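# Tuck chair under desk, park cart in yellow bay

## Task

Slide the office chair fully beneath the desk so that it finishes upright with every wheel on the floor; park the utility cart inside the yellow-taped bay so that all four wheels sit within the tape and none rests on it; keep the desk roughly where it began, with its load still aboard and nothing overhanging its edges; the robot must not topple or finish leaning, which counts as failure; at the end release everything and back the robot away.

## Robot and tools

ROBOT. TidyBot++: a mobile base 0.54 m long, 0.50 m wide and 0.38 m tall on four powered casters, with one seven-joint arm and a two-finger gripper. The shoulder sits 0.12 m ahead of the base centre, 0.68 m off the floor. Links: upper arm 0.42 m, forearm 0.31 m, hand 0.31 m. Cameras: base_camera and wrist_camera (the second looks along the hand). The arm starts folded, hand pointing down, reaching up to 0.08 m past the base front.

FRAMES. Base frame: origin on the floor below the base centre, x ahead, y to the left, z up, metres. Odometry frame: the base frame as it was at scene start. hand_pose is the point between the finger pads, in the base frame; the hand's own z axis runs out along the fingers and the fingers close along its y axis.

move. One action per call, returning the state plus images. Action keys, which may be combined and all start together:
- base: relative offsets from where the base stands when the command begins, measured along its current axes. translate_m (metres, forward positive, -2 to 2), strafe_m (metres, left positive, -2 to 2), rotate_rad (radians, counter-clockwise from above positive, -6.3 to 6.3). Translate and strafe together drive a straight line to the resulting point.
- joints: absolute targets by name, radians: joint_1_rad (any angle, positive is clockwise from above, opposite to base heading), joint_2_rad (-2.249 to 2.249, 0 = upper arm vertical, positive leans forward), joint_3_rad (any), joint_4_rad (-2.579 to 2.579, elbow, 0 straight), joint_5_rad (any), joint_6_rad (-2.099 to 2.099, wrist), joint_7_rad (any; with hand down, positive turns counter-clockwise from above). gripper_pos is 0 (open, about 85 mm gap) to 1 (shut). Any-angle joints go the short way round; send steps under half a turn.
- target: one list of seven numbers, an absolute hand pose in the base frame: x, y, z in metres then quaternion qw, qx, qy, qz. With target, joints may contain only gripper_pos.
- speeds: caps for this action only: translate_m and strafe_m 0.05 to 0.5 m/s, rotate_rad 0.1 to 1.57 rad/s. For a combined translate+strafe give the cap under just one key.
- cameras: list of base_camera, wrist_camera or all; omitted means all, [] means none.
- blocking: true (default) waits until everything rests; false returns in about half a second while motion continues. A later move overrides only the parts it names.
An unknown key makes the call invalid; an out-of-range value gets it refused, and a refusal or unplanned stop cancels the rest of that reply's moves and waits.

wait(seconds 0 to 10, cameras) lets time pass without new commands. stop(cameras) brakes all running motions. zoom_image(camera, region [x0, y0, x1, y1] pixels, top-left origin, at most 504 by 504) enlarges part of the latest image. finished_scene(scene = current scene number) ends the scene irreversibly; the goal must hold without the robot.

RESULT LINES. move: done, or the worst status among motions. base_status, joint_status, hand_status: done, moving, off_target (rested away from target, may still push), stopped, contact_stop, time_out, not_followed, torque_fault, limit_stop_at_motor_heat. base_odometry (x, y, heading in rad, odometry frame, counts wheel turns so slip appears as travel). base_tilt in degrees (forward, right). joint_positions, hand_pose, hand_target (where the hand would be with joints on target). motor_effort in percent of maximum, peak in brackets. Motor temperatures, one per joint; MOTOR HOT above 60 °C, arm stalls at 75 °C. on_its_own lists unrequested robot actions. 'joint command not followed' or 'pose unreachable' means a safety check held the arm back; 'ARM HIT' means a hard collision with the base or itself. pictures names the image order.

HAND TARGETS. Tolerance for done is 10 mm and 2 degrees; expect to land within about 3 cm. To correct, add (wanted position minus hand_pose) to the last target. To hold still, resend hand_target, not hand_pose. Unreachable poses wander up to 10 s then time_out. Avoid low, close, forward-pointing targets: the arm may strike the base. A hand pointing down reaches at most about 0.94 m high, near the base only. Loads make the arm sag.

CAUTIONS. Approach the chair, cart and desk slowly; contact at cruising speed is a hit. Never drive or turn while the arm is caught on something about 0.6 m up or higher, and avoid pushing sideways with a raised hand: the robot can tip. Blocked joints and bases keep pressing; send new targets to relieve them. Avoid torque faults (arm halts 10 s), long stretched-out holds (heat), dropping or releasing moving items, hard squeezes on parts resting on something, and slamming the chair or cart. Brief outside tugs may occur. Finish with gripper open and the robot clear.

Each tool is called after "Call:" as a command line: name --argument value for each argument, lists and objects as JSON in quotes; but a table of rows of numbers goes row by row, as --pt "numbers of a row", without its own name.

## Session

Call:
move

Scene clock: 0.00 s.
Motor temperatures (°C): [39 36 32 39 38 42 40]
base_odometry: x=+0.000 y=+0.000 heading=+0.000
base_tilt: forward=+0.3 right=+0.3
base_status: not commanded
joint_positions: joint_1_rad=+0.038 joint_2_rad=-0.368 joint_3_rad=+3.116 joint_4_rad=-2.560 joint_5_rad=+0.043 joint_6_rad=-0.862 joint_7_rad=+1.563 gripper_pos=+0.000
joint_status: not commanded
motor_effort: joint_1_rad=-1 joint_2_rad=-1 joint_3_rad=+0 joint_4_rad=+15 joint_5_rad=+1 joint_6_rad=+1 joint_7_rad=+1
hand_pose: x=+0.2505 y=-0.0116 z=+0.5815 quat_wxyz=(+0.022, +0.999, +0.002, +0.044) (m; base frame)
hand_target: x=+0.2506 y=-0.0116 z=+0.5816 quat_wxyz=(+0.022, +0.999, +0.002, +0.044) (m; base frame)
hand_status: not commanded
pictures: base_camera, wrist_camera
Images, in order (width x height): base_camera 644x364, wrist_camera 644x476.

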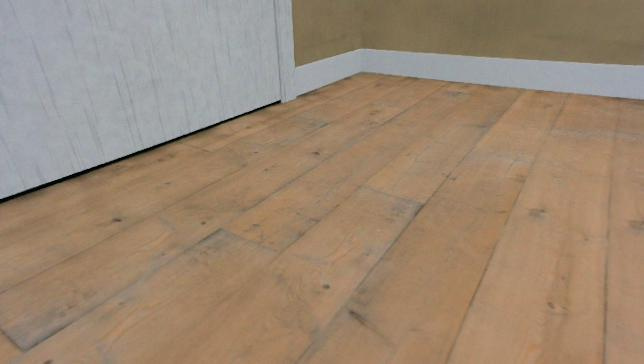

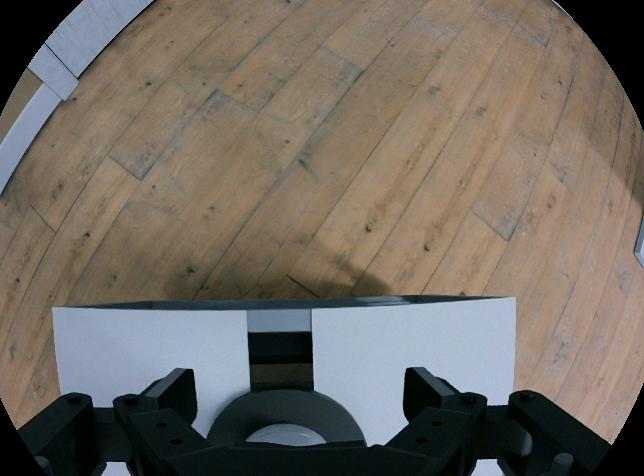

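Call:
move --joints '{"joint_6_rad":0.4}' --base '{"rotate_rad":-1.2}'

Call:
move --base '{"rotate_rad":-1.2}'

Call:
move --base '{"rotate_rad":-1.2}'

Call:
move --base '{"rotate_rad":-1.2}'

Scene clock: 8.00 s.
Motor temperatures (°C): [39 36 32 39 38 42 40]
move: done
base_odometry: x=+0.000 y=+0.000 heading=-1.199
base_tilt: forward=+0.3 right=+0.3
base_status: done
joint_positions: joint_1_rad=+0.038 joint_2_rad=-0.368 joint_3_rad=+3.116 joint_4_rad=-2.560 joint_5_rad=+0.043 joint_6_rad=+0.338 joint_7_rad=+1.563 gripper_pos=+0.000
joint_status: all done
motor_effort: joint_1_rad=-1(2) joint_2_rad=-5(6) joint_3_rad=+1(2) joint_4_rad=+20(20) joint_5_rad=+1(1) joint_6_rad=+9(9) joint_7_rad=+2(2)
hand_pose: x=+0.5221 y=+0.0012 z=+0.8043 quat_wxyz=(+0.012, +0.800, +0.014, +0.600) (m; base frame)
hand_target: x=+0.5269 y=+0.0021 z=+0.8230 quat_wxyz=(+0.011, +0.781, +0.015, +0.624) (m; base frame)
hand_status: not commanded
pictures: base_camera, wrist_camera
Images, in order (width x height): base_camera 644x364, wrist_camera 644x476.

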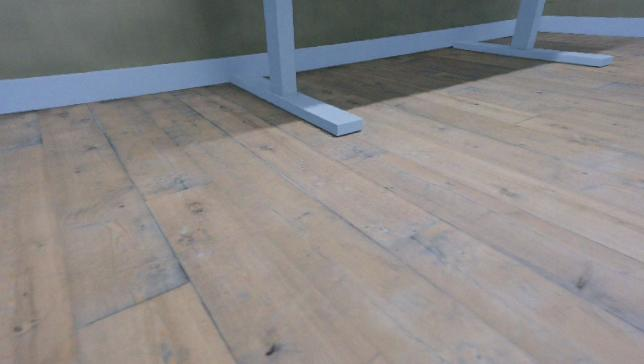

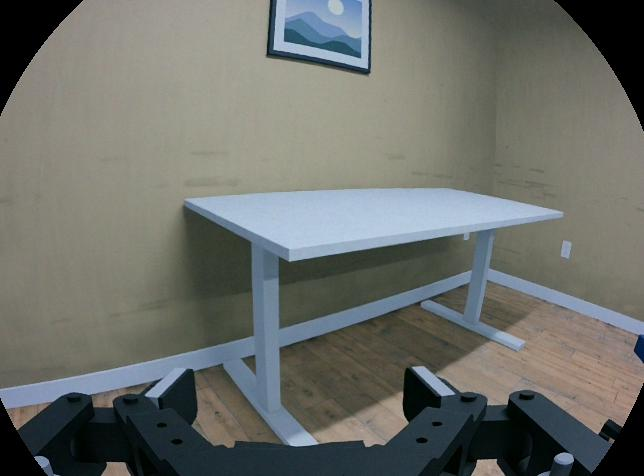

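Scene clock: 10.03 s.
Motor temperatures (°C): [39 36 32 39 38 42 40]
move: done
base_odometry: x=+0.000 y=+0.000 heading=-2.399
base_tilt: forward=+0.3 right=+0.3
base_status: done
joint_positions: joint_1_rad=+0.038 joint_2_rad=-0.368 joint_3_rad=+3.116 joint_4_rad=-2.560 joint_5_rad=+0.043 joint_6_rad=+0.339 joint_7_rad=+1.563 gripper_pos=+0.000
joint_status: not commanded
motor_effort: joint_1_rad=-1(2) joint_2_rad=-5(7) joint_3_rad=+1(2) joint_4_rad=+20(20) joint_5_rad=+1(1) joint_6_rad=+8(9) joint_7_rad=+1(2)
hand_pose: x=+0.5221 y=+0.0012 z=+0.8044 quat_wxyz=(+0.012, +0.800, +0.014, +0.600) (m; base frame)
hand_target: x=+0.5269 y=+0.0021 z=+0.8230 quat_wxyz=(+0.011, +0.781, +0.015, +0.624) (m; base frame)
hand_status: not commanded
pictures: base_camera, wrist_camera
Images, in order (width x height): base_camera 644x364, wrist_camera 644x476.

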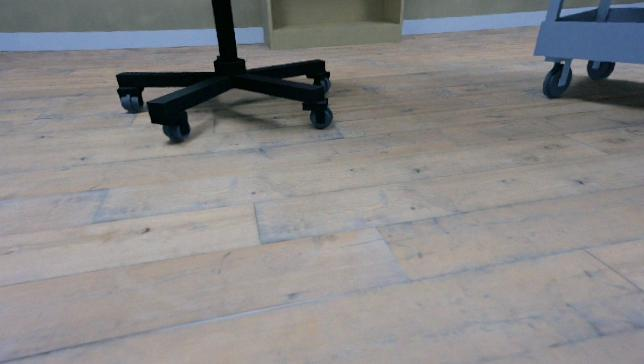

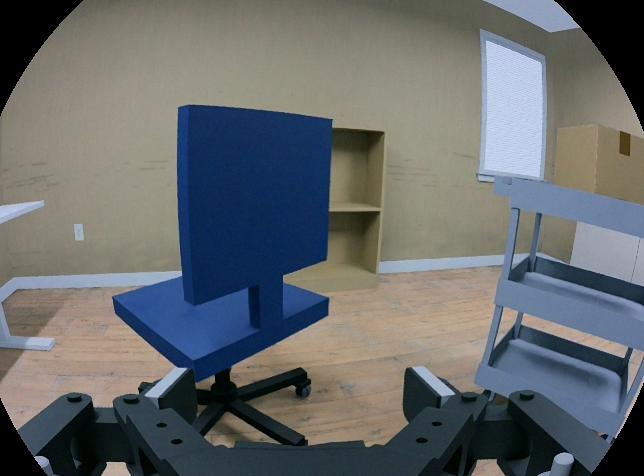

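Scene clock: 12.07 s.
Motor temperatures (°C): [39 36 32 39 38 42 40]
move: done
base_odometry: x=+0.000 y=+0.000 heading=+2.685
base_tilt: forward=+0.3 right=+0.3
base_status: done
joint_positions: joint_1_rad=+0.038 joint_2_rad=-0.368 joint_3_rad=+3.116 joint_4_rad=-2.560 joint_5_rad=+0.043 joint_6_rad=+0.339 joint_7_rad=+1.563 gripper_pos=+0.000
joint_status: not commanded
motor_effort: joint_1_rad=-1(2) joint_2_rad=-6(6) joint_3_rad=+0(2) joint_4_rad=+20(20) joint_5_rad=+1(1) joint_6_rad=+8(9) joint_7_rad=+2(2)
hand_pose: x=+0.5221 y=+0.0012 z=+0.8044 quat_wxyz=(+0.012, +0.800, +0.014, +0.600) (m; base frame)
hand_target: x=+0.5269 y=+0.0021 z=+0.8230 quat_wxyz=(+0.011, +0.781, +0.015, +0.624) (m; base frame)
hand_status: not commanded
pictures: base_camera, wrist_camera
Images, in order (width x height): base_camera 644x364, wrist_camera 644x476.

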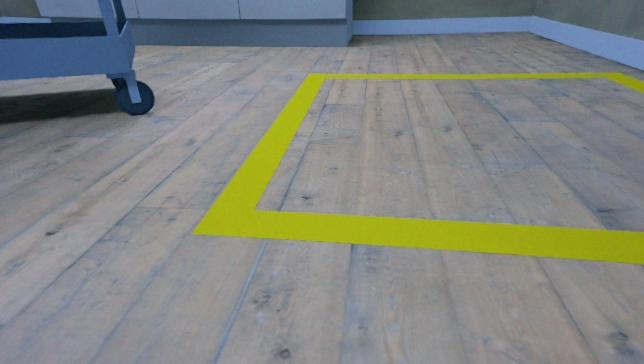

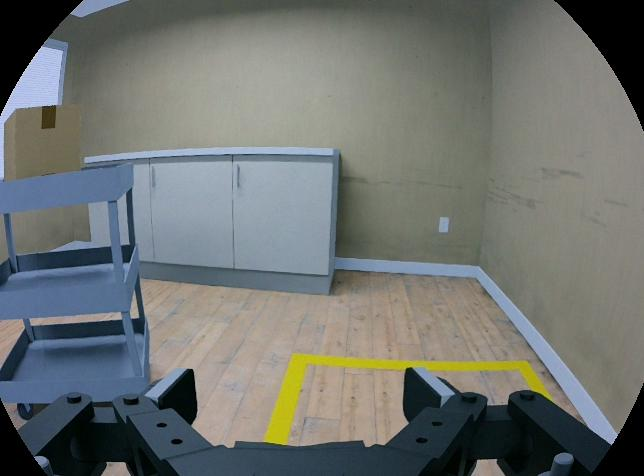

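Scene clock: 14.10 s.
Motor temperatures (°C): [39 36 32 39 38 42 40]
move: done
base_odometry: x=+0.000 y=+0.000 heading=+1.485
base_tilt: forward=+0.3 right=+0.3
base_status: done
joint_positions: joint_1_rad=+0.038 joint_2_rad=-0.368 joint_3_rad=+3.116 joint_4_rad=-2.560 joint_5_rad=+0.043 joint_6_rad=+0.339 joint_7_rad=+1.563 gripper_pos=+0.000
joint_status: not commanded
motor_effort: joint_1_rad=-1(2) joint_2_rad=-6(6) joint_3_rad=+1(2) joint_4_rad=+20(20) joint_5_rad=+1(1) joint_6_rad=+8(9) joint_7_rad=+1(2)
hand_pose: x=+0.5221 y=+0.0012 z=+0.8044 quat_wxyz=(+0.012, +0.800, +0.014, +0.600) (m; base frame)
hand_target: x=+0.5269 y=+0.0021 z=+0.8230 quat_wxyz=(+0.011, +0.781, +0.015, +0.624) (m; base frame)
hand_status: not commanded
pictures: base_camera, wrist_camera
Images, in order (width x height): base_camera 644x364, wrist_camera 644x476.

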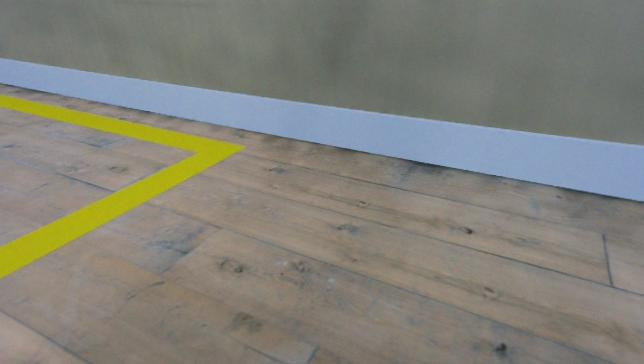

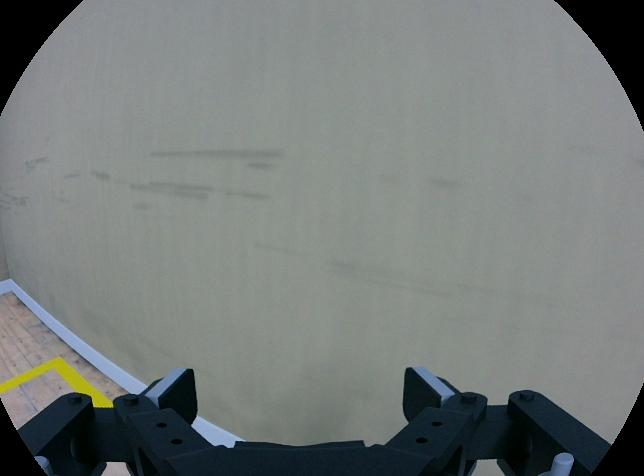

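Call:
move --base '{"rotate_rad":1.6}'

Call:
move --base '{"rotate_rad":0.75}'

Scene clock: 21.27 s.
Motor temperatures (°C): [39 36 32 39 38 42 40]
move: done
base_odometry: x=+0.000 y=+0.000 heading=+3.085
base_tilt: forward=+0.3 right=+0.3
base_status: done
joint_positions: joint_1_rad=+0.038 joint_2_rad=-0.368 joint_3_rad=+3.116 joint_4_rad=-2.560 joint_5_rad=+0.043 joint_6_rad=+0.339 joint_7_rad=+1.563 gripper_pos=+0.000
joint_status: not commanded
motor_effort: joint_1_rad=-1(2) joint_2_rad=-5(6) joint_3_rad=+1(2) joint_4_rad=+20(20) joint_5_rad=+1(1) joint_6_rad=+8(9) joint_7_rad=+1(2)
hand_pose: x=+0.5221 y=+0.0012 z=+0.8045 quat_wxyz=(+0.012, +0.800, +0.014, +0.600) (m; base frame)
hand_target: x=+0.5269 y=+0.0021 z=+0.8230 quat_wxyz=(+0.011, +0.781, +0.015, +0.624) (m; base frame)
hand_status: not commanded
pictures: base_camera, wrist_camera
Images, in order (width x height): base_camera 644x364, wrist_camera 644x476.

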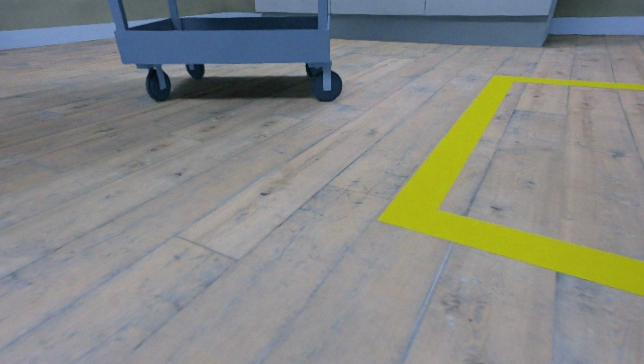

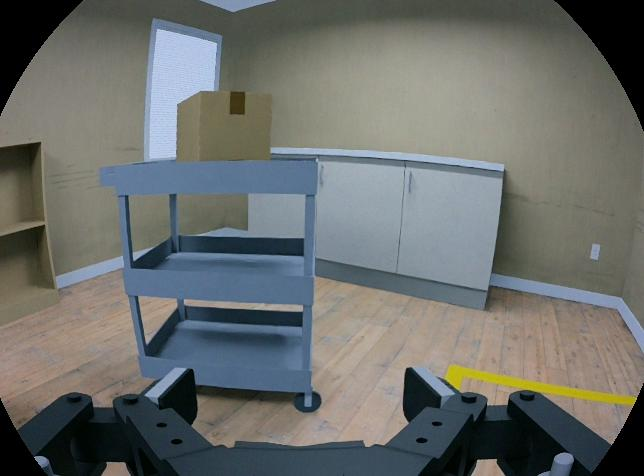

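Scene clock: 22.93 s.
Motor temperatures (°C): [39 36 32 39 38 42 40]
move: done
base_odometry: x=+0.000 y=+0.000 heading=-2.449
base_tilt: forward=+0.3 right=+0.3
base_status: done
joint_positions: joint_1_rad=+0.038 joint_2_rad=-0.368 joint_3_rad=+3.116 joint_4_rad=-2.560 joint_5_rad=+0.043 joint_6_rad=+0.339 joint_7_rad=+1.563 gripper_pos=+0.000
joint_status: not commanded
motor_effort: joint_1_rad=-1(2) joint_2_rad=-5(7) joint_3_rad=+1(2) joint_4_rad=+20(20) joint_5_rad=+1(1) joint_6_rad=+9(9) joint_7_rad=+1(2)
hand_pose: x=+0.5221 y=+0.0012 z=+0.8045 quat_wxyz=(+0.012, +0.800, +0.014, +0.600) (m; base frame)
hand_target: x=+0.5269 y=+0.0021 z=+0.8230 quat_wxyz=(+0.011, +0.781, +0.015, +0.624) (m; base frame)
hand_status: not commanded
pictures: base_camera, wrist_camera
Images, in order (width x height): base_camera 644x364, wrist_camera 644x476.

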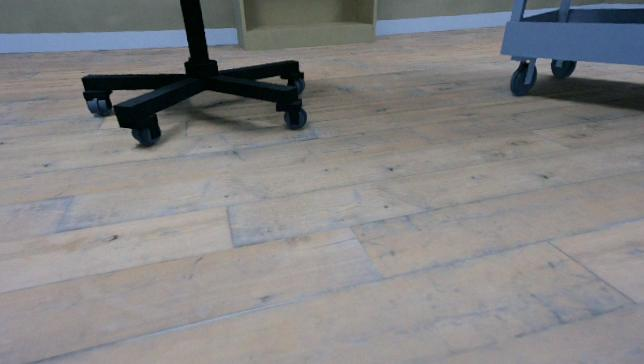

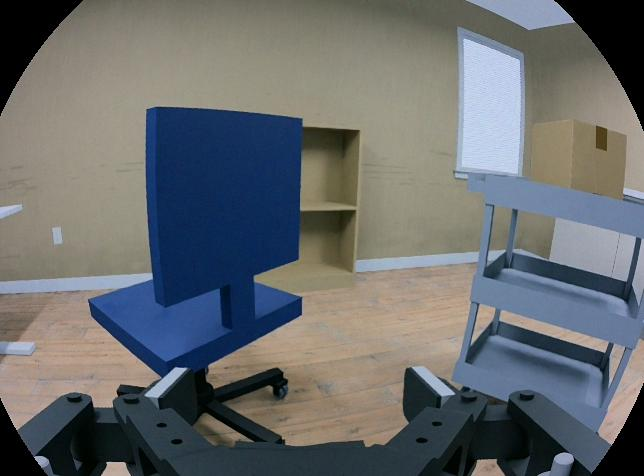

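Call:
move --base '{"rotate_rad":-0.75}'

Call:
move --base '{"strafe_m":0.5}'

Call:
move --base '{"translate_m":-0.5}'

Scene clock: 45.23 s.
Motor temperatures (°C): [39 36 32 39 38 42 40]
move: done
base_odometry: x=+0.000 y=+0.000 heading=+3.085
base_tilt: forward=+0.3 right=+0.3
base_status: done
joint_positions: joint_1_rad=+0.038 joint_2_rad=-0.368 joint_3_rad=+3.116 joint_4_rad=-2.560 joint_5_rad=+0.043 joint_6_rad=+0.339 joint_7_rad=+1.563 gripper_pos=+0.000
joint_status: not commanded
motor_effort: joint_1_rad=-1(2) joint_2_rad=-6(6) joint_3_rad=+1(2) joint_4_rad=+20(20) joint_5_rad=+1(1) joint_6_rad=+9(9) joint_7_rad=-1(2)
hand_pose: x=+0.5221 y=+0.0012 z=+0.8045 quat_wxyz=(+0.012, +0.800, +0.014, +0.600) (m; base frame)
hand_target: x=+0.5269 y=+0.0021 z=+0.8230 quat_wxyz=(+0.011, +0.781, +0.015, +0.624) (m; base frame)
hand_status: not commanded
pictures: base_camera, wrist_camera
Images, in order (width x height): base_camera 644x364, wrist_camera 644x476.

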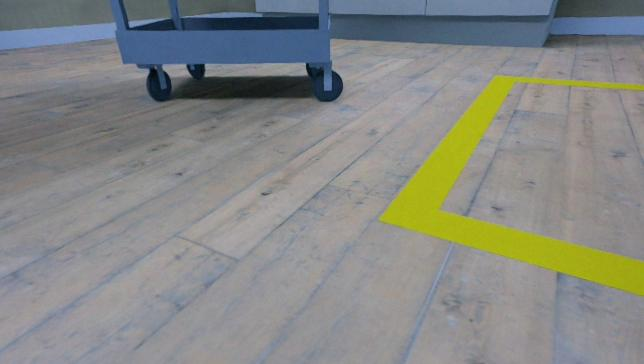

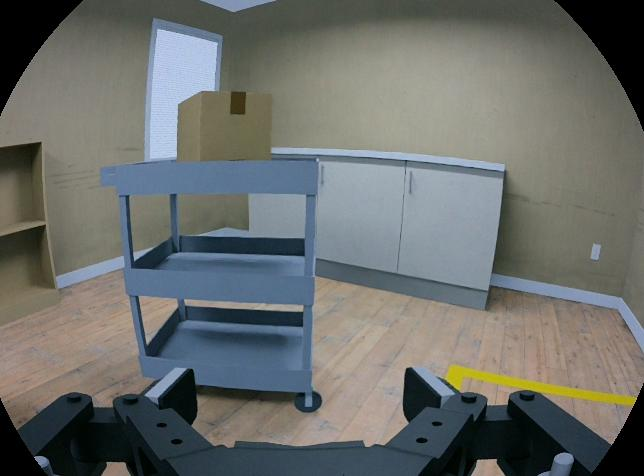

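Scene clock: 47.60 s.
Motor temperatures (°C): [39 36 32 39 38 42 40]
move: done
base_odometry: x=-0.028 y=-0.499 heading=+3.085
base_tilt: forward=+0.3 right=+0.3
base_status: done
joint_positions: joint_1_rad=+0.038 joint_2_rad=-0.368 joint_3_rad=+3.116 joint_4_rad=-2.560 joint_5_rad=+0.043 joint_6_rad=+0.339 joint_7_rad=+1.563 gripper_pos=+0.000
joint_status: not commanded
motor_effort: joint_1_rad=-1(2) joint_2_rad=-5(6) joint_3_rad=+1(2) joint_4_rad=+20(20) joint_5_rad=+1(1) joint_6_rad=+9(9) joint_7_rad=+0(2)
hand_pose: x=+0.5221 y=+0.0012 z=+0.8045 quat_wxyz=(+0.012, +0.800, +0.014, +0.600) (m; base frame)
hand_target: x=+0.5269 y=+0.0021 z=+0.8230 quat_wxyz=(+0.011, +0.781, +0.015, +0.624) (m; base frame)
hand_status: not commanded
pictures: base_camera, wrist_camera
Images, in order (width x height): base_camera 644x364, wrist_camera 644x476.

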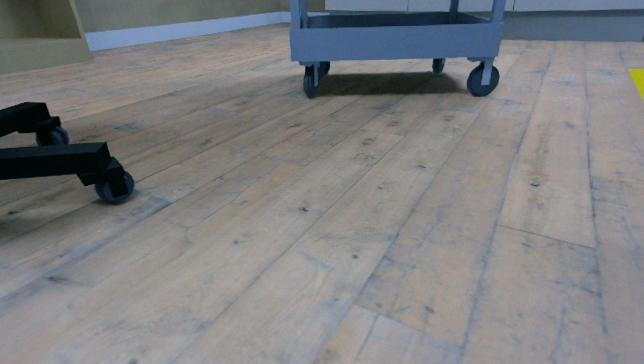

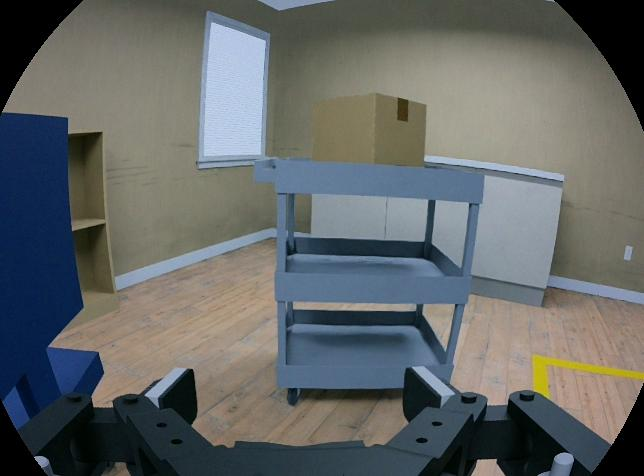

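Scene clock: 49.93 s.
Motor temperatures (°C): [39 36 32 39 38 42 40]
move: done
base_odometry: x=+0.471 y=-0.528 heading=+3.084
base_tilt: forward=+0.3 right=+0.4
base_status: done
joint_positions: joint_1_rad=+0.038 joint_2_rad=-0.370 joint_3_rad=+3.116 joint_4_rad=-2.560 joint_5_rad=+0.043 joint_6_rad=+0.341 joint_7_rad=+1.563 gripper_pos=+0.000
joint_status: not commanded
motor_effort: joint_1_rad=-1(1) joint_2_rad=-6(8) joint_3_rad=+1(1) joint_4_rad=+20(21) joint_5_rad=+1(1) joint_6_rad=+8(9) joint_7_rad=+1(2)
hand_pose: x=+0.5220 y=+0.0012 z=+0.8059 quat_wxyz=(+0.012, +0.798, +0.014, +0.602) (m; base frame)
hand_target: x=+0.5269 y=+0.0021 z=+0.8230 quat_wxyz=(+0.011, +0.781, +0.015, +0.624) (m; base frame)
hand_status: not commanded
pictures: base_camera, wrist_camera
Images, in order (width x height): base_camera 644x364, wrist_camera 644x476.

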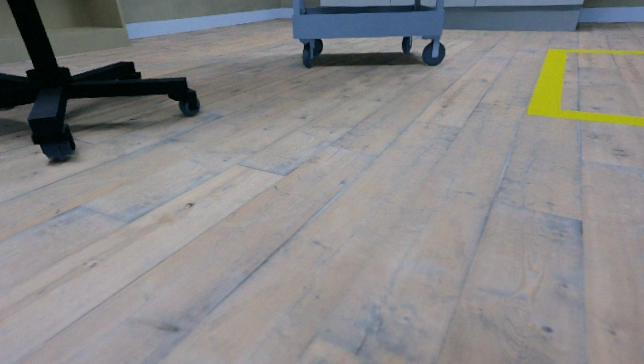

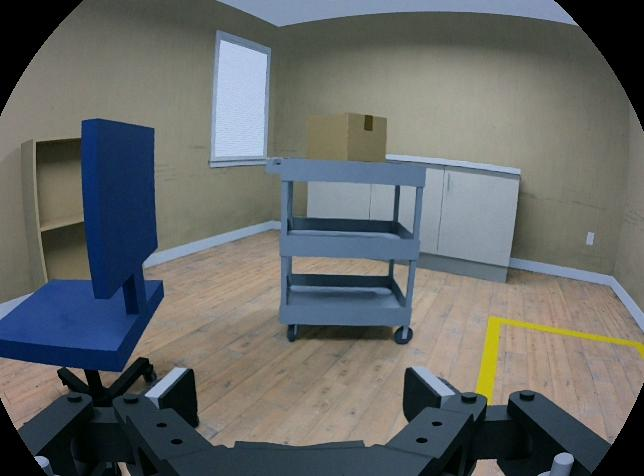

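Call:
move --base '{"translate_m":1.4,"strafe_m":-1.1}' --joints '{"joint_2_rad":-0.8,"joint_6_rad":0.5}'

Call:
move --base '{"translate_m":1.45}'

Call:
move --base '{"rotate_rad":1.57}'

Scene clock: 144.50 s.
Motor temperatures (°C): [39 36 32 39 38 43 40]
move: done
base_odometry: x=-0.864 y=+0.651 heading=+3.084
base_tilt: forward=+0.3 right=+0.3
base_status: done
joint_positions: joint_1_rad=+0.038 joint_2_rad=-0.784 joint_3_rad=+3.116 joint_4_rad=-2.560 joint_5_rad=+0.043 joint_6_rad=+0.439 joint_7_rad=+1.563 gripper_pos=+0.000
joint_status: all done
motor_effort: joint_1_rad=-1(1) joint_2_rad=+5(8) joint_3_rad=+1(2) joint_4_rad=+23(23) joint_5_rad=+1(1) joint_6_rad=+9(10) joint_7_rad=+1(2)
hand_pose: x=+0.4323 y=+0.0063 z=+0.9876 quat_wxyz=(+0.020, +0.620, +0.018, +0.784) (m; base frame)
hand_target: x=+0.4223 y=+0.0076 z=+1.0108 quat_wxyz=(+0.019, +0.589, +0.018, +0.808) (m; base frame)
hand_status: not commanded
pictures: base_camera, wrist_camera
Images, in order (width x height): base_camera 644x364, wrist_camera 644x476.

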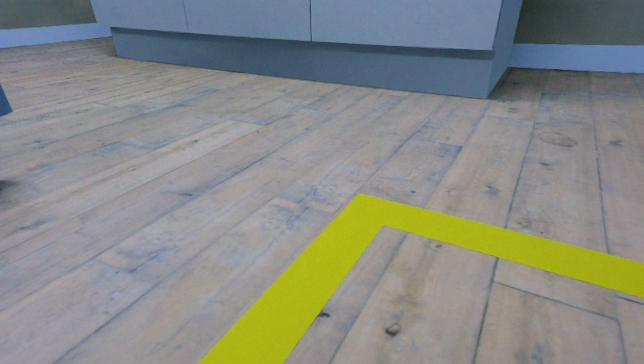

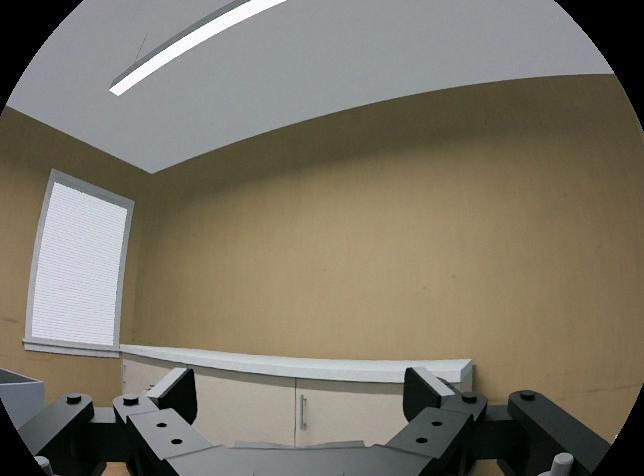

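Scene clock: 149.30 s.
Motor temperatures (°C): [39 36 32 39 38 43 40]
move: done
base_odometry: x=-2.311 y=+0.734 heading=+3.085
base_tilt: forward=+0.3 right=+0.3
base_status: done
joint_positions: joint_1_rad=+0.036 joint_2_rad=-0.793 joint_3_rad=+3.117 joint_4_rad=-2.558 joint_5_rad=+0.043 joint_6_rad=+0.444 joint_7_rad=+1.563 gripper_pos=+0.000
joint_status: not commanded
motor_effort: joint_1_rad=-1(8) joint_2_rad=+6(26) joint_3_rad=+2(5) joint_4_rad=+23(25) joint_5_rad=+1(2) joint_6_rad=+8(10) joint_7_rad=+2(2)
hand_pose: x=+0.4293 y=+0.0065 z=+0.9928 quat_wxyz=(+0.019, +0.614, +0.017, +0.789) (m; base frame)
hand_target: x=+0.4223 y=+0.0076 z=+1.0108 quat_wxyz=(+0.019, +0.589, +0.018, +0.808) (m; base frame)
hand_status: not commanded
pictures: base_camera, wrist_camera
Images, in order (width x height): base_camera 644x364, wrist_camera 644x476.

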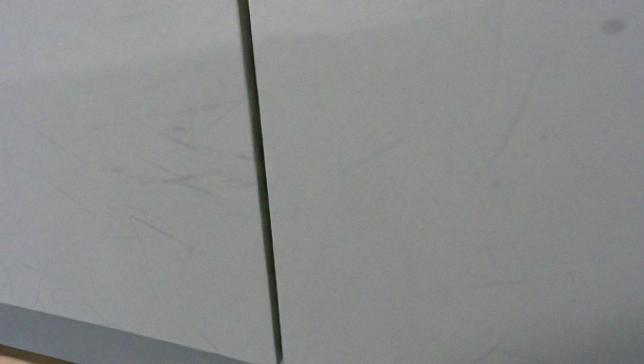

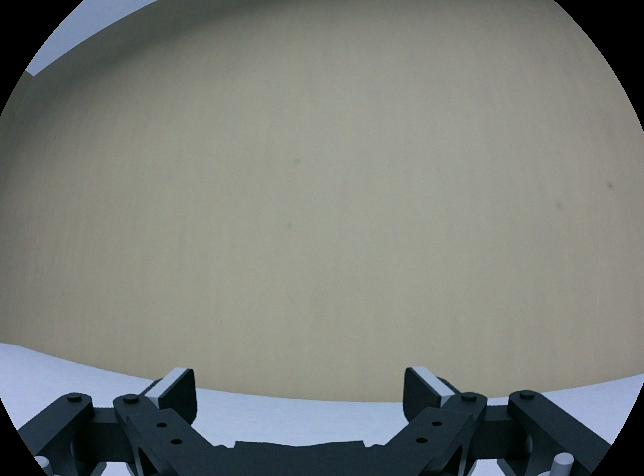

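Scene clock: 151.63 s.
Motor temperatures (°C): [39 36 32 39 38 43 40]
move: done
base_odometry: x=-2.311 y=+0.733 heading=-1.629
base_tilt: forward=+0.3 right=+0.3
base_status: done
joint_positions: joint_1_rad=+0.033 joint_2_rad=-0.796 joint_3_rad=+3.117 joint_4_rad=-2.558 joint_5_rad=+0.043 joint_6_rad=+0.444 joint_7_rad=+1.563 gripper_pos=+0.000
joint_status: not commanded
motor_effort: joint_1_rad=-1(3) joint_2_rad=+5(9) joint_3_rad=+1(3) joint_4_rad=+23(23) joint_5_rad=+1(2) joint_6_rad=+8(9) joint_7_rad=+1(2)
hand_pose: x=+0.4285 y=+0.0076 z=+0.9937 quat_wxyz=(+0.018, +0.612, +0.019, +0.790) (m; base frame)
hand_target: x=+0.4223 y=+0.0076 z=+1.0108 quat_wxyz=(+0.019, +0.589, +0.018, +0.808) (m; base frame)
hand_status: not commanded
pictures: base_camera, wrist_camera
Images, in order (width x height): base_camera 644x364, wrist_camera 644x476.

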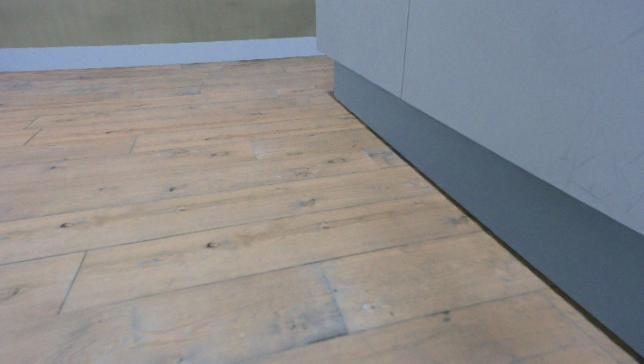

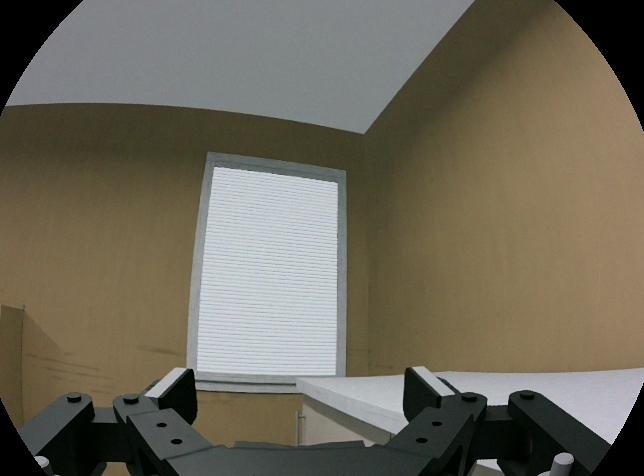

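Call:
move --base '{"rotate_rad":1.57}'

Call:
move --base '{"strafe_m":-0.45}'

Scene clock: 167.57 s.
Motor temperatures (°C): [39 36 32 39 38 43 40]
move: done
base_odometry: x=-2.312 y=+0.733 heading=-0.059
base_tilt: forward=+0.3 right=+0.3
base_status: done
joint_positions: joint_1_rad=+0.031 joint_2_rad=-0.797 joint_3_rad=+3.116 joint_4_rad=-2.558 joint_5_rad=+0.043 joint_6_rad=+0.445 joint_7_rad=+1.563 gripper_pos=+0.000
joint_status: not commanded
motor_effort: joint_1_rad=-1(3) joint_2_rad=+6(7) joint_3_rad=+1(2) joint_4_rad=+22(24) joint_5_rad=+0(1) joint_6_rad=+9(9) joint_7_rad=+1(2)
hand_pose: x=+0.4281 y=+0.0086 z=+0.9941 quat_wxyz=(+0.017, +0.612, +0.020, +0.790) (m; base frame)
hand_target: x=+0.4223 y=+0.0076 z=+1.0108 quat_wxyz=(+0.019, +0.589, +0.018, +0.808) (m; base frame)
hand_status: not commanded
pictures: base_camera, wrist_camera
Images, in order (width x height): base_camera 644x364, wrist_camera 644x476.

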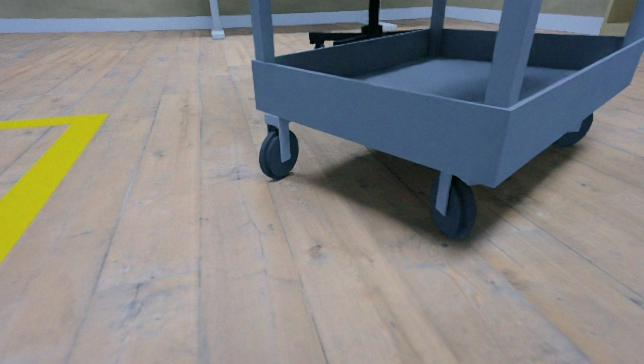

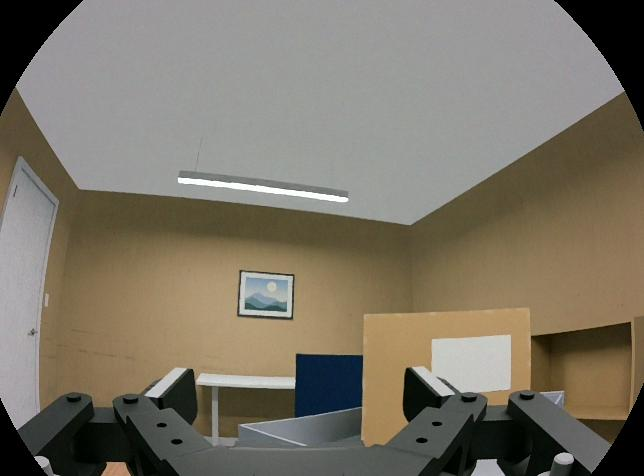

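Scene clock: 171.73 s.
Motor temperatures (°C): [39 36 32 39 38 43 40]
move: time_out
base_odometry: x=-2.338 y=+0.285 heading=-0.057
base_tilt: forward=+0.3 right=+0.3
base_status: strafe_m time_out (by the wheels' count: -0.449 of -0.450)
joint_positions: joint_1_rad=+0.033 joint_2_rad=-0.801 joint_3_rad=+3.119 joint_4_rad=-2.558 joint_5_rad=+0.042 joint_6_rad=+0.446 joint_7_rad=+1.563 gripper_pos=+0.000
joint_status: not commanded
motor_effort: joint_1_rad=-1(4) joint_2_rad=+6(13) joint_3_rad=+1(4) joint_4_rad=+23(23) joint_5_rad=+1(2) joint_6_rad=+8(9) joint_7_rad=+0(2)
hand_pose: x=+0.4266 y=+0.0071 z=+0.9959 quat_wxyz=(+0.018, +0.610, +0.018, +0.792) (m; base frame)
hand_target: x=+0.4223 y=+0.0076 z=+1.0108 quat_wxyz=(+0.019, +0.589, +0.018, +0.808) (m; base frame)
hand_status: not commanded
pictures: base_camera, wrist_camera
Images, in order (width x height): base_camera 644x364, wrist_camera 644x476.

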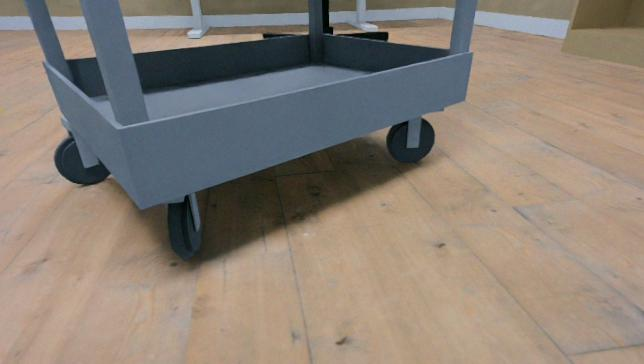

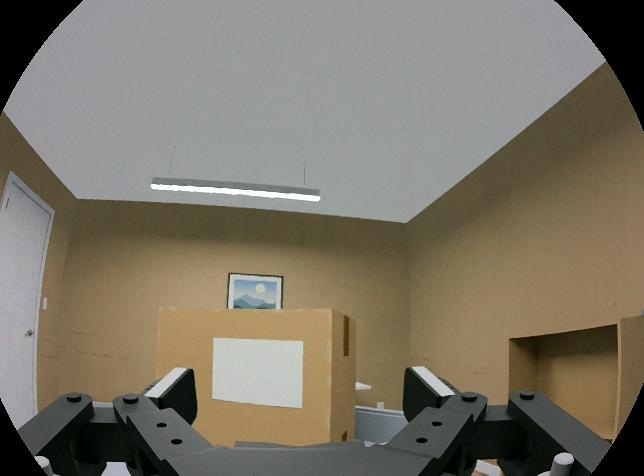

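Call:
move --base '{"translate_m":0.37,"strafe_m":-0.42}' --speeds '{"translate_m":0.25}'

Call:
move --base '{"rotate_rad":0.82}'

Scene clock: 201.77 s.
Motor temperatures (°C): [39 36 32 39 38 43 40]
move: done
base_odometry: x=-1.993 y=-0.155 heading=-0.058
base_tilt: forward=+0.3 right=+0.3
base_status: done
joint_positions: joint_1_rad=+0.033 joint_2_rad=-0.801 joint_3_rad=+3.119 joint_4_rad=-2.558 joint_5_rad=+0.042 joint_6_rad=+0.446 joint_7_rad=+1.563 gripper_pos=+0.000
joint_status: not commanded
motor_effort: joint_1_rad=-1(1) joint_2_rad=+5(9) joint_3_rad=+1(2) joint_4_rad=+23(23) joint_5_rad=+0(1) joint_6_rad=+8(9) joint_7_rad=+0(2)
hand_pose: x=+0.4265 y=+0.0071 z=+0.9960 quat_wxyz=(+0.018, +0.609, +0.018, +0.792) (m; base frame)
hand_target: x=+0.4223 y=+0.0076 z=+1.0108 quat_wxyz=(+0.019, +0.589, +0.018, +0.808) (m; base frame)
hand_status: not commanded
pictures: base_camera, wrist_camera
Images, in order (width x height): base_camera 644x364, wrist_camera 644x476.

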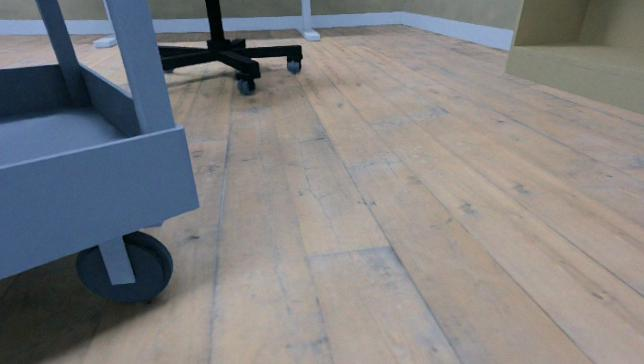

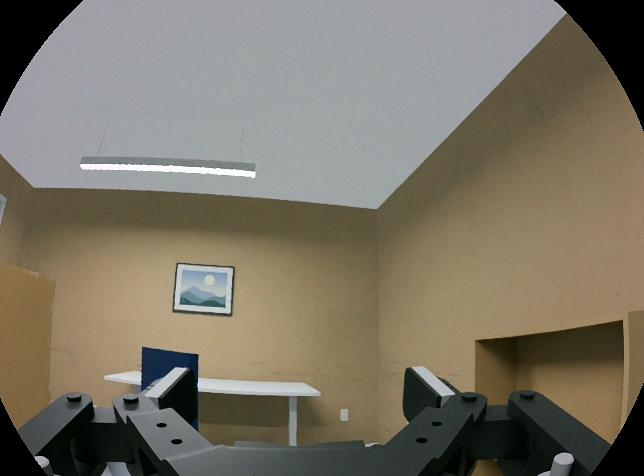

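Scene clock: 203.53 s.
Motor temperatures (°C): [39 36 32 39 38 43 40]
move: done
base_odometry: x=-1.993 y=-0.155 heading=+0.762
base_tilt: forward=+0.3 right=+0.3
base_status: done
joint_positions: joint_1_rad=+0.033 joint_2_rad=-0.801 joint_3_rad=+3.119 joint_4_rad=-2.558 joint_5_rad=+0.042 joint_6_rad=+0.446 joint_7_rad=+1.563 gripper_pos=+0.000
joint_status: not commanded
motor_effort: joint_1_rad=-1(2) joint_2_rad=+6(7) joint_3_rad=+1(2) joint_4_rad=+23(23) joint_5_rad=+1(1) joint_6_rad=+8(9) joint_7_rad=+1(2)
hand_pose: x=+0.4265 y=+0.0070 z=+0.9960 quat_wxyz=(+0.018, +0.609, +0.018, +0.792) (m; base frame)
hand_target: x=+0.4223 y=+0.0076 z=+1.0108 quat_wxyz=(+0.019, +0.589, +0.018, +0.808) (m; base frame)
hand_status: not commanded
pictures: base_camera, wrist_camera
Images, in order (width x height): base_camera 644x364, wrist_camera 644x476.

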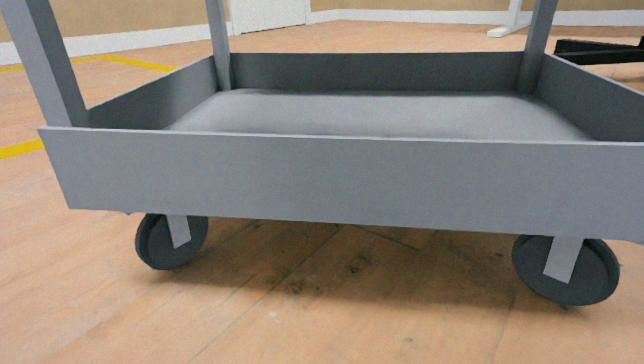

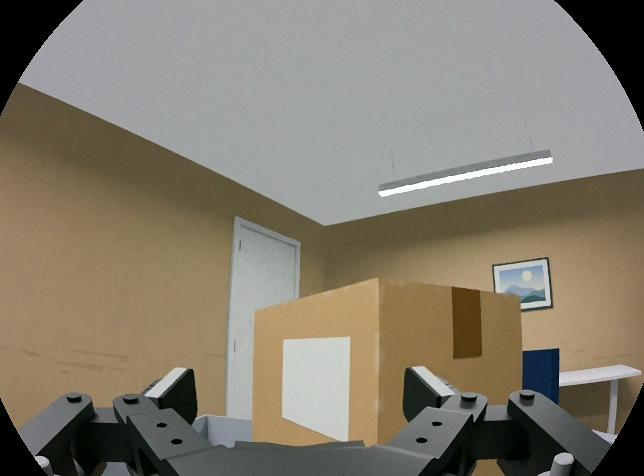

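Call:
move --base '{"rotate_rad":0.28}'

Call:
move --base '{"strafe_m":-0.2}'

Call:
move --base '{"translate_m":0.4}' --speeds '{"translate_m":0.07}'

Scene clock: 227.13 s.
Motor temperatures (°C): [39 36 32 40 38 43 40]
move: done
base_odometry: x=-1.993 y=-0.155 heading=+1.041
base_tilt: forward=+0.3 right=+0.3
base_status: done
joint_positions: joint_1_rad=+0.033 joint_2_rad=-0.801 joint_3_rad=+3.119 joint_4_rad=-2.558 joint_5_rad=+0.042 joint_6_rad=+0.446 joint_7_rad=+1.563 gripper_pos=+0.000
joint_status: not commanded
motor_effort: joint_1_rad=-1(2) joint_2_rad=+7(7) joint_3_rad=+1(2) joint_4_rad=+23(23) joint_5_rad=+1(1) joint_6_rad=+8(9) joint_7_rad=+1(2)
hand_pose: x=+0.4265 y=+0.0070 z=+0.9960 quat_wxyz=(+0.018, +0.609, +0.018, +0.792) (m; base frame)
hand_target: x=+0.4223 y=+0.0076 z=+1.0108 quat_wxyz=(+0.019, +0.589, +0.018, +0.808) (m; base frame)
hand_status: not commanded
pictures: base_camera, wrist_camera
Images, in order (width x height): base_camera 644x364, wrist_camera 644x476.

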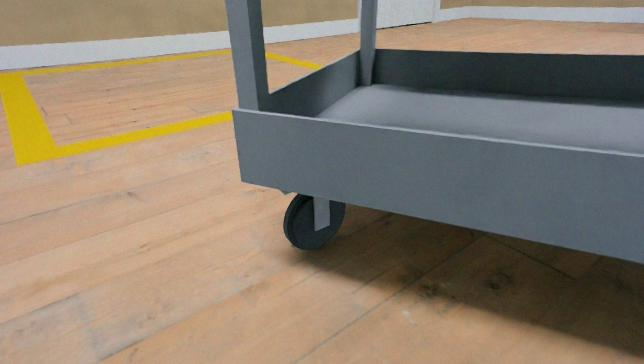

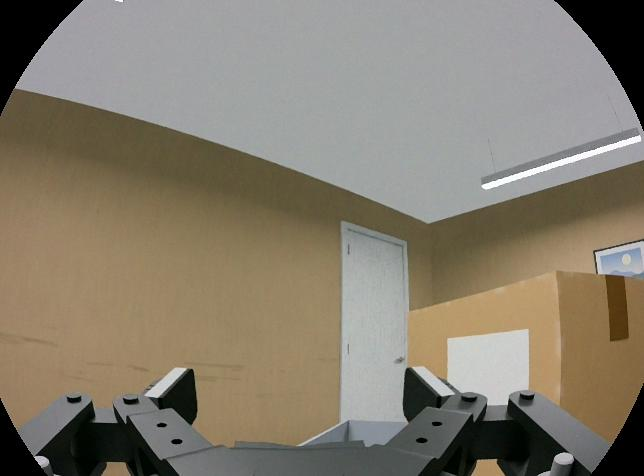

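Scene clock: 228.67 s.
Motor temperatures (°C): [39 36 32 40 38 43 40]
move: done
base_odometry: x=-1.820 y=-0.256 heading=+1.042
base_tilt: forward=+0.3 right=+0.4
base_status: done
joint_positions: joint_1_rad=+0.033 joint_2_rad=-0.801 joint_3_rad=+3.119 joint_4_rad=-2.558 joint_5_rad=+0.042 joint_6_rad=+0.446 joint_7_rad=+1.563 gripper_pos=+0.000
joint_status: not commanded
motor_effort: joint_1_rad=-1(2) joint_2_rad=+6(7) joint_3_rad=+1(3) joint_4_rad=+22(23) joint_5_rad=+1(1) joint_6_rad=+8(9) joint_7_rad=+1(2)
hand_pose: x=+0.4265 y=+0.0070 z=+0.9960 quat_wxyz=(+0.018, +0.609, +0.018, +0.792) (m; base frame)
hand_target: x=+0.4223 y=+0.0076 z=+1.0108 quat_wxyz=(+0.019, +0.589, +0.018, +0.808) (m; base frame)
hand_status: not commanded
pictures: base_camera, wrist_camera
Images, in order (width x height): base_camera 644x364, wrist_camera 644x476.

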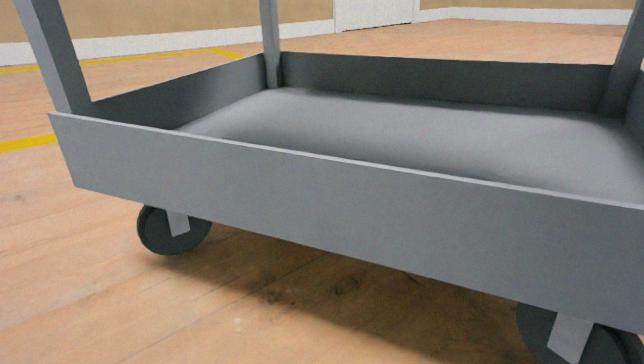

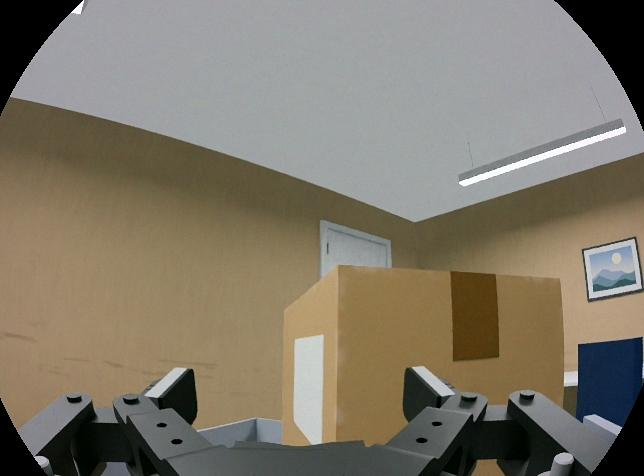

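Scene clock: 234.87 s.
Motor temperatures (°C): [39 36 32 40 38 43 40]
move: done
base_odometry: x=-1.618 y=+0.089 heading=+1.042
base_tilt: forward=+0.3 right=+0.3
base_status: done
joint_positions: joint_1_rad=+0.038 joint_2_rad=-0.810 joint_3_rad=+3.119 joint_4_rad=-2.566 joint_5_rad=+0.042 joint_6_rad=+0.448 joint_7_rad=+1.563 gripper_pos=+0.000
joint_status: not commanded
motor_effort: joint_1_rad=-1(4) joint_2_rad=+6(12) joint_3_rad=+1(3) joint_4_rad=+23(27) joint_5_rad=+1(3) joint_6_rad=+8(10) joint_7_rad=+0(3)
hand_pose: x=+0.4238 y=+0.0052 z=+0.9947 quat_wxyz=(+0.020, +0.608, +0.016, +0.793) (m; base frame)
hand_target: x=+0.4223 y=+0.0076 z=+1.0108 quat_wxyz=(+0.019, +0.589, +0.018, +0.808) (m; base frame)
hand_status: not commanded
pictures: base_camera, wrist_camera
Images, in order (width x height): base_camera 644x364, wrist_camera 644x476.

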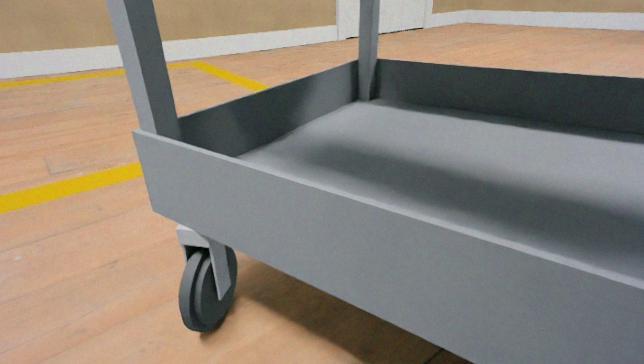

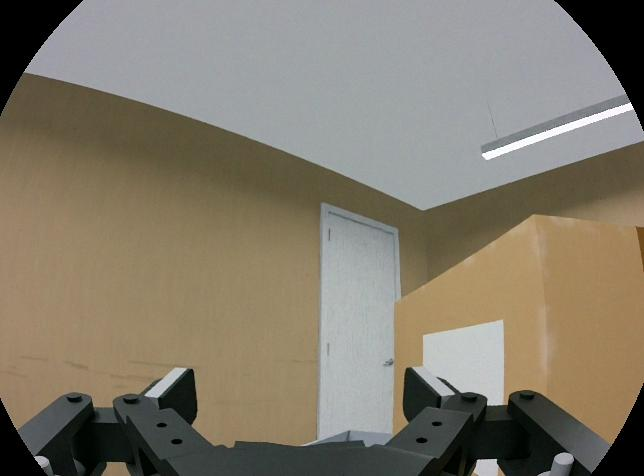

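Call:
move --base '{"translate_m":0.3}' --speeds '{"translate_m":0.1}'

Scene clock: 249.80 s.
Motor temperatures (°C): [39 36 32 40 38 43 40]
move: done
base_odometry: x=-1.467 y=+0.348 heading=+1.042
base_tilt: forward=+0.3 right=+0.3
base_status: done
joint_positions: joint_1_rad=+0.038 joint_2_rad=-0.805 joint_3_rad=+3.119 joint_4_rad=-2.566 joint_5_rad=+0.042 joint_6_rad=+0.448 joint_7_rad=+1.563 gripper_pos=+0.000
joint_status: not commanded
motor_effort: joint_1_rad=-1(1) joint_2_rad=+6(9) joint_3_rad=+1(2) joint_4_rad=+22(23) joint_5_rad=+1(1) joint_6_rad=+8(9) joint_7_rad=+1(2)
hand_pose: x=+0.4255 y=+0.0051 z=+0.9930 quat_wxyz=(+0.020, +0.610, +0.016, +0.792) (m; base frame)
hand_target: x=+0.4223 y=+0.0076 z=+1.0108 quat_wxyz=(+0.019, +0.589, +0.018, +0.808) (m; base frame)
hand_status: not commanded
pictures: base_camera, wrist_camera
Images, in order (width x height): base_camera 644x364, wrist_camera 644x476.

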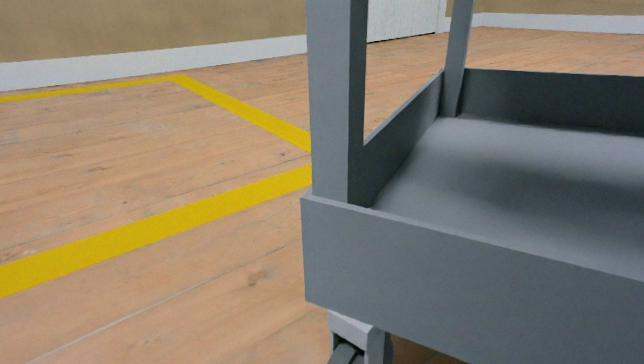

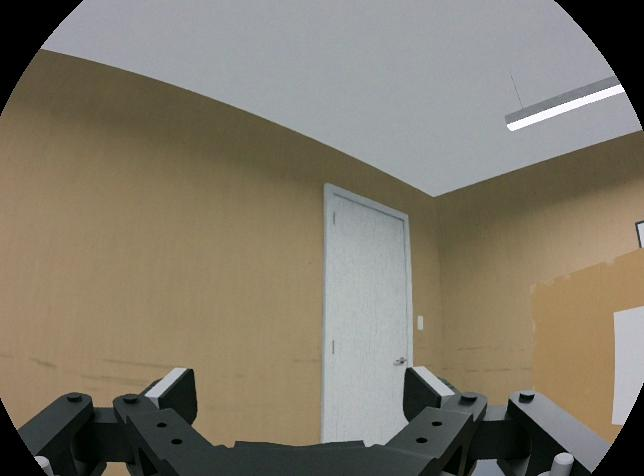

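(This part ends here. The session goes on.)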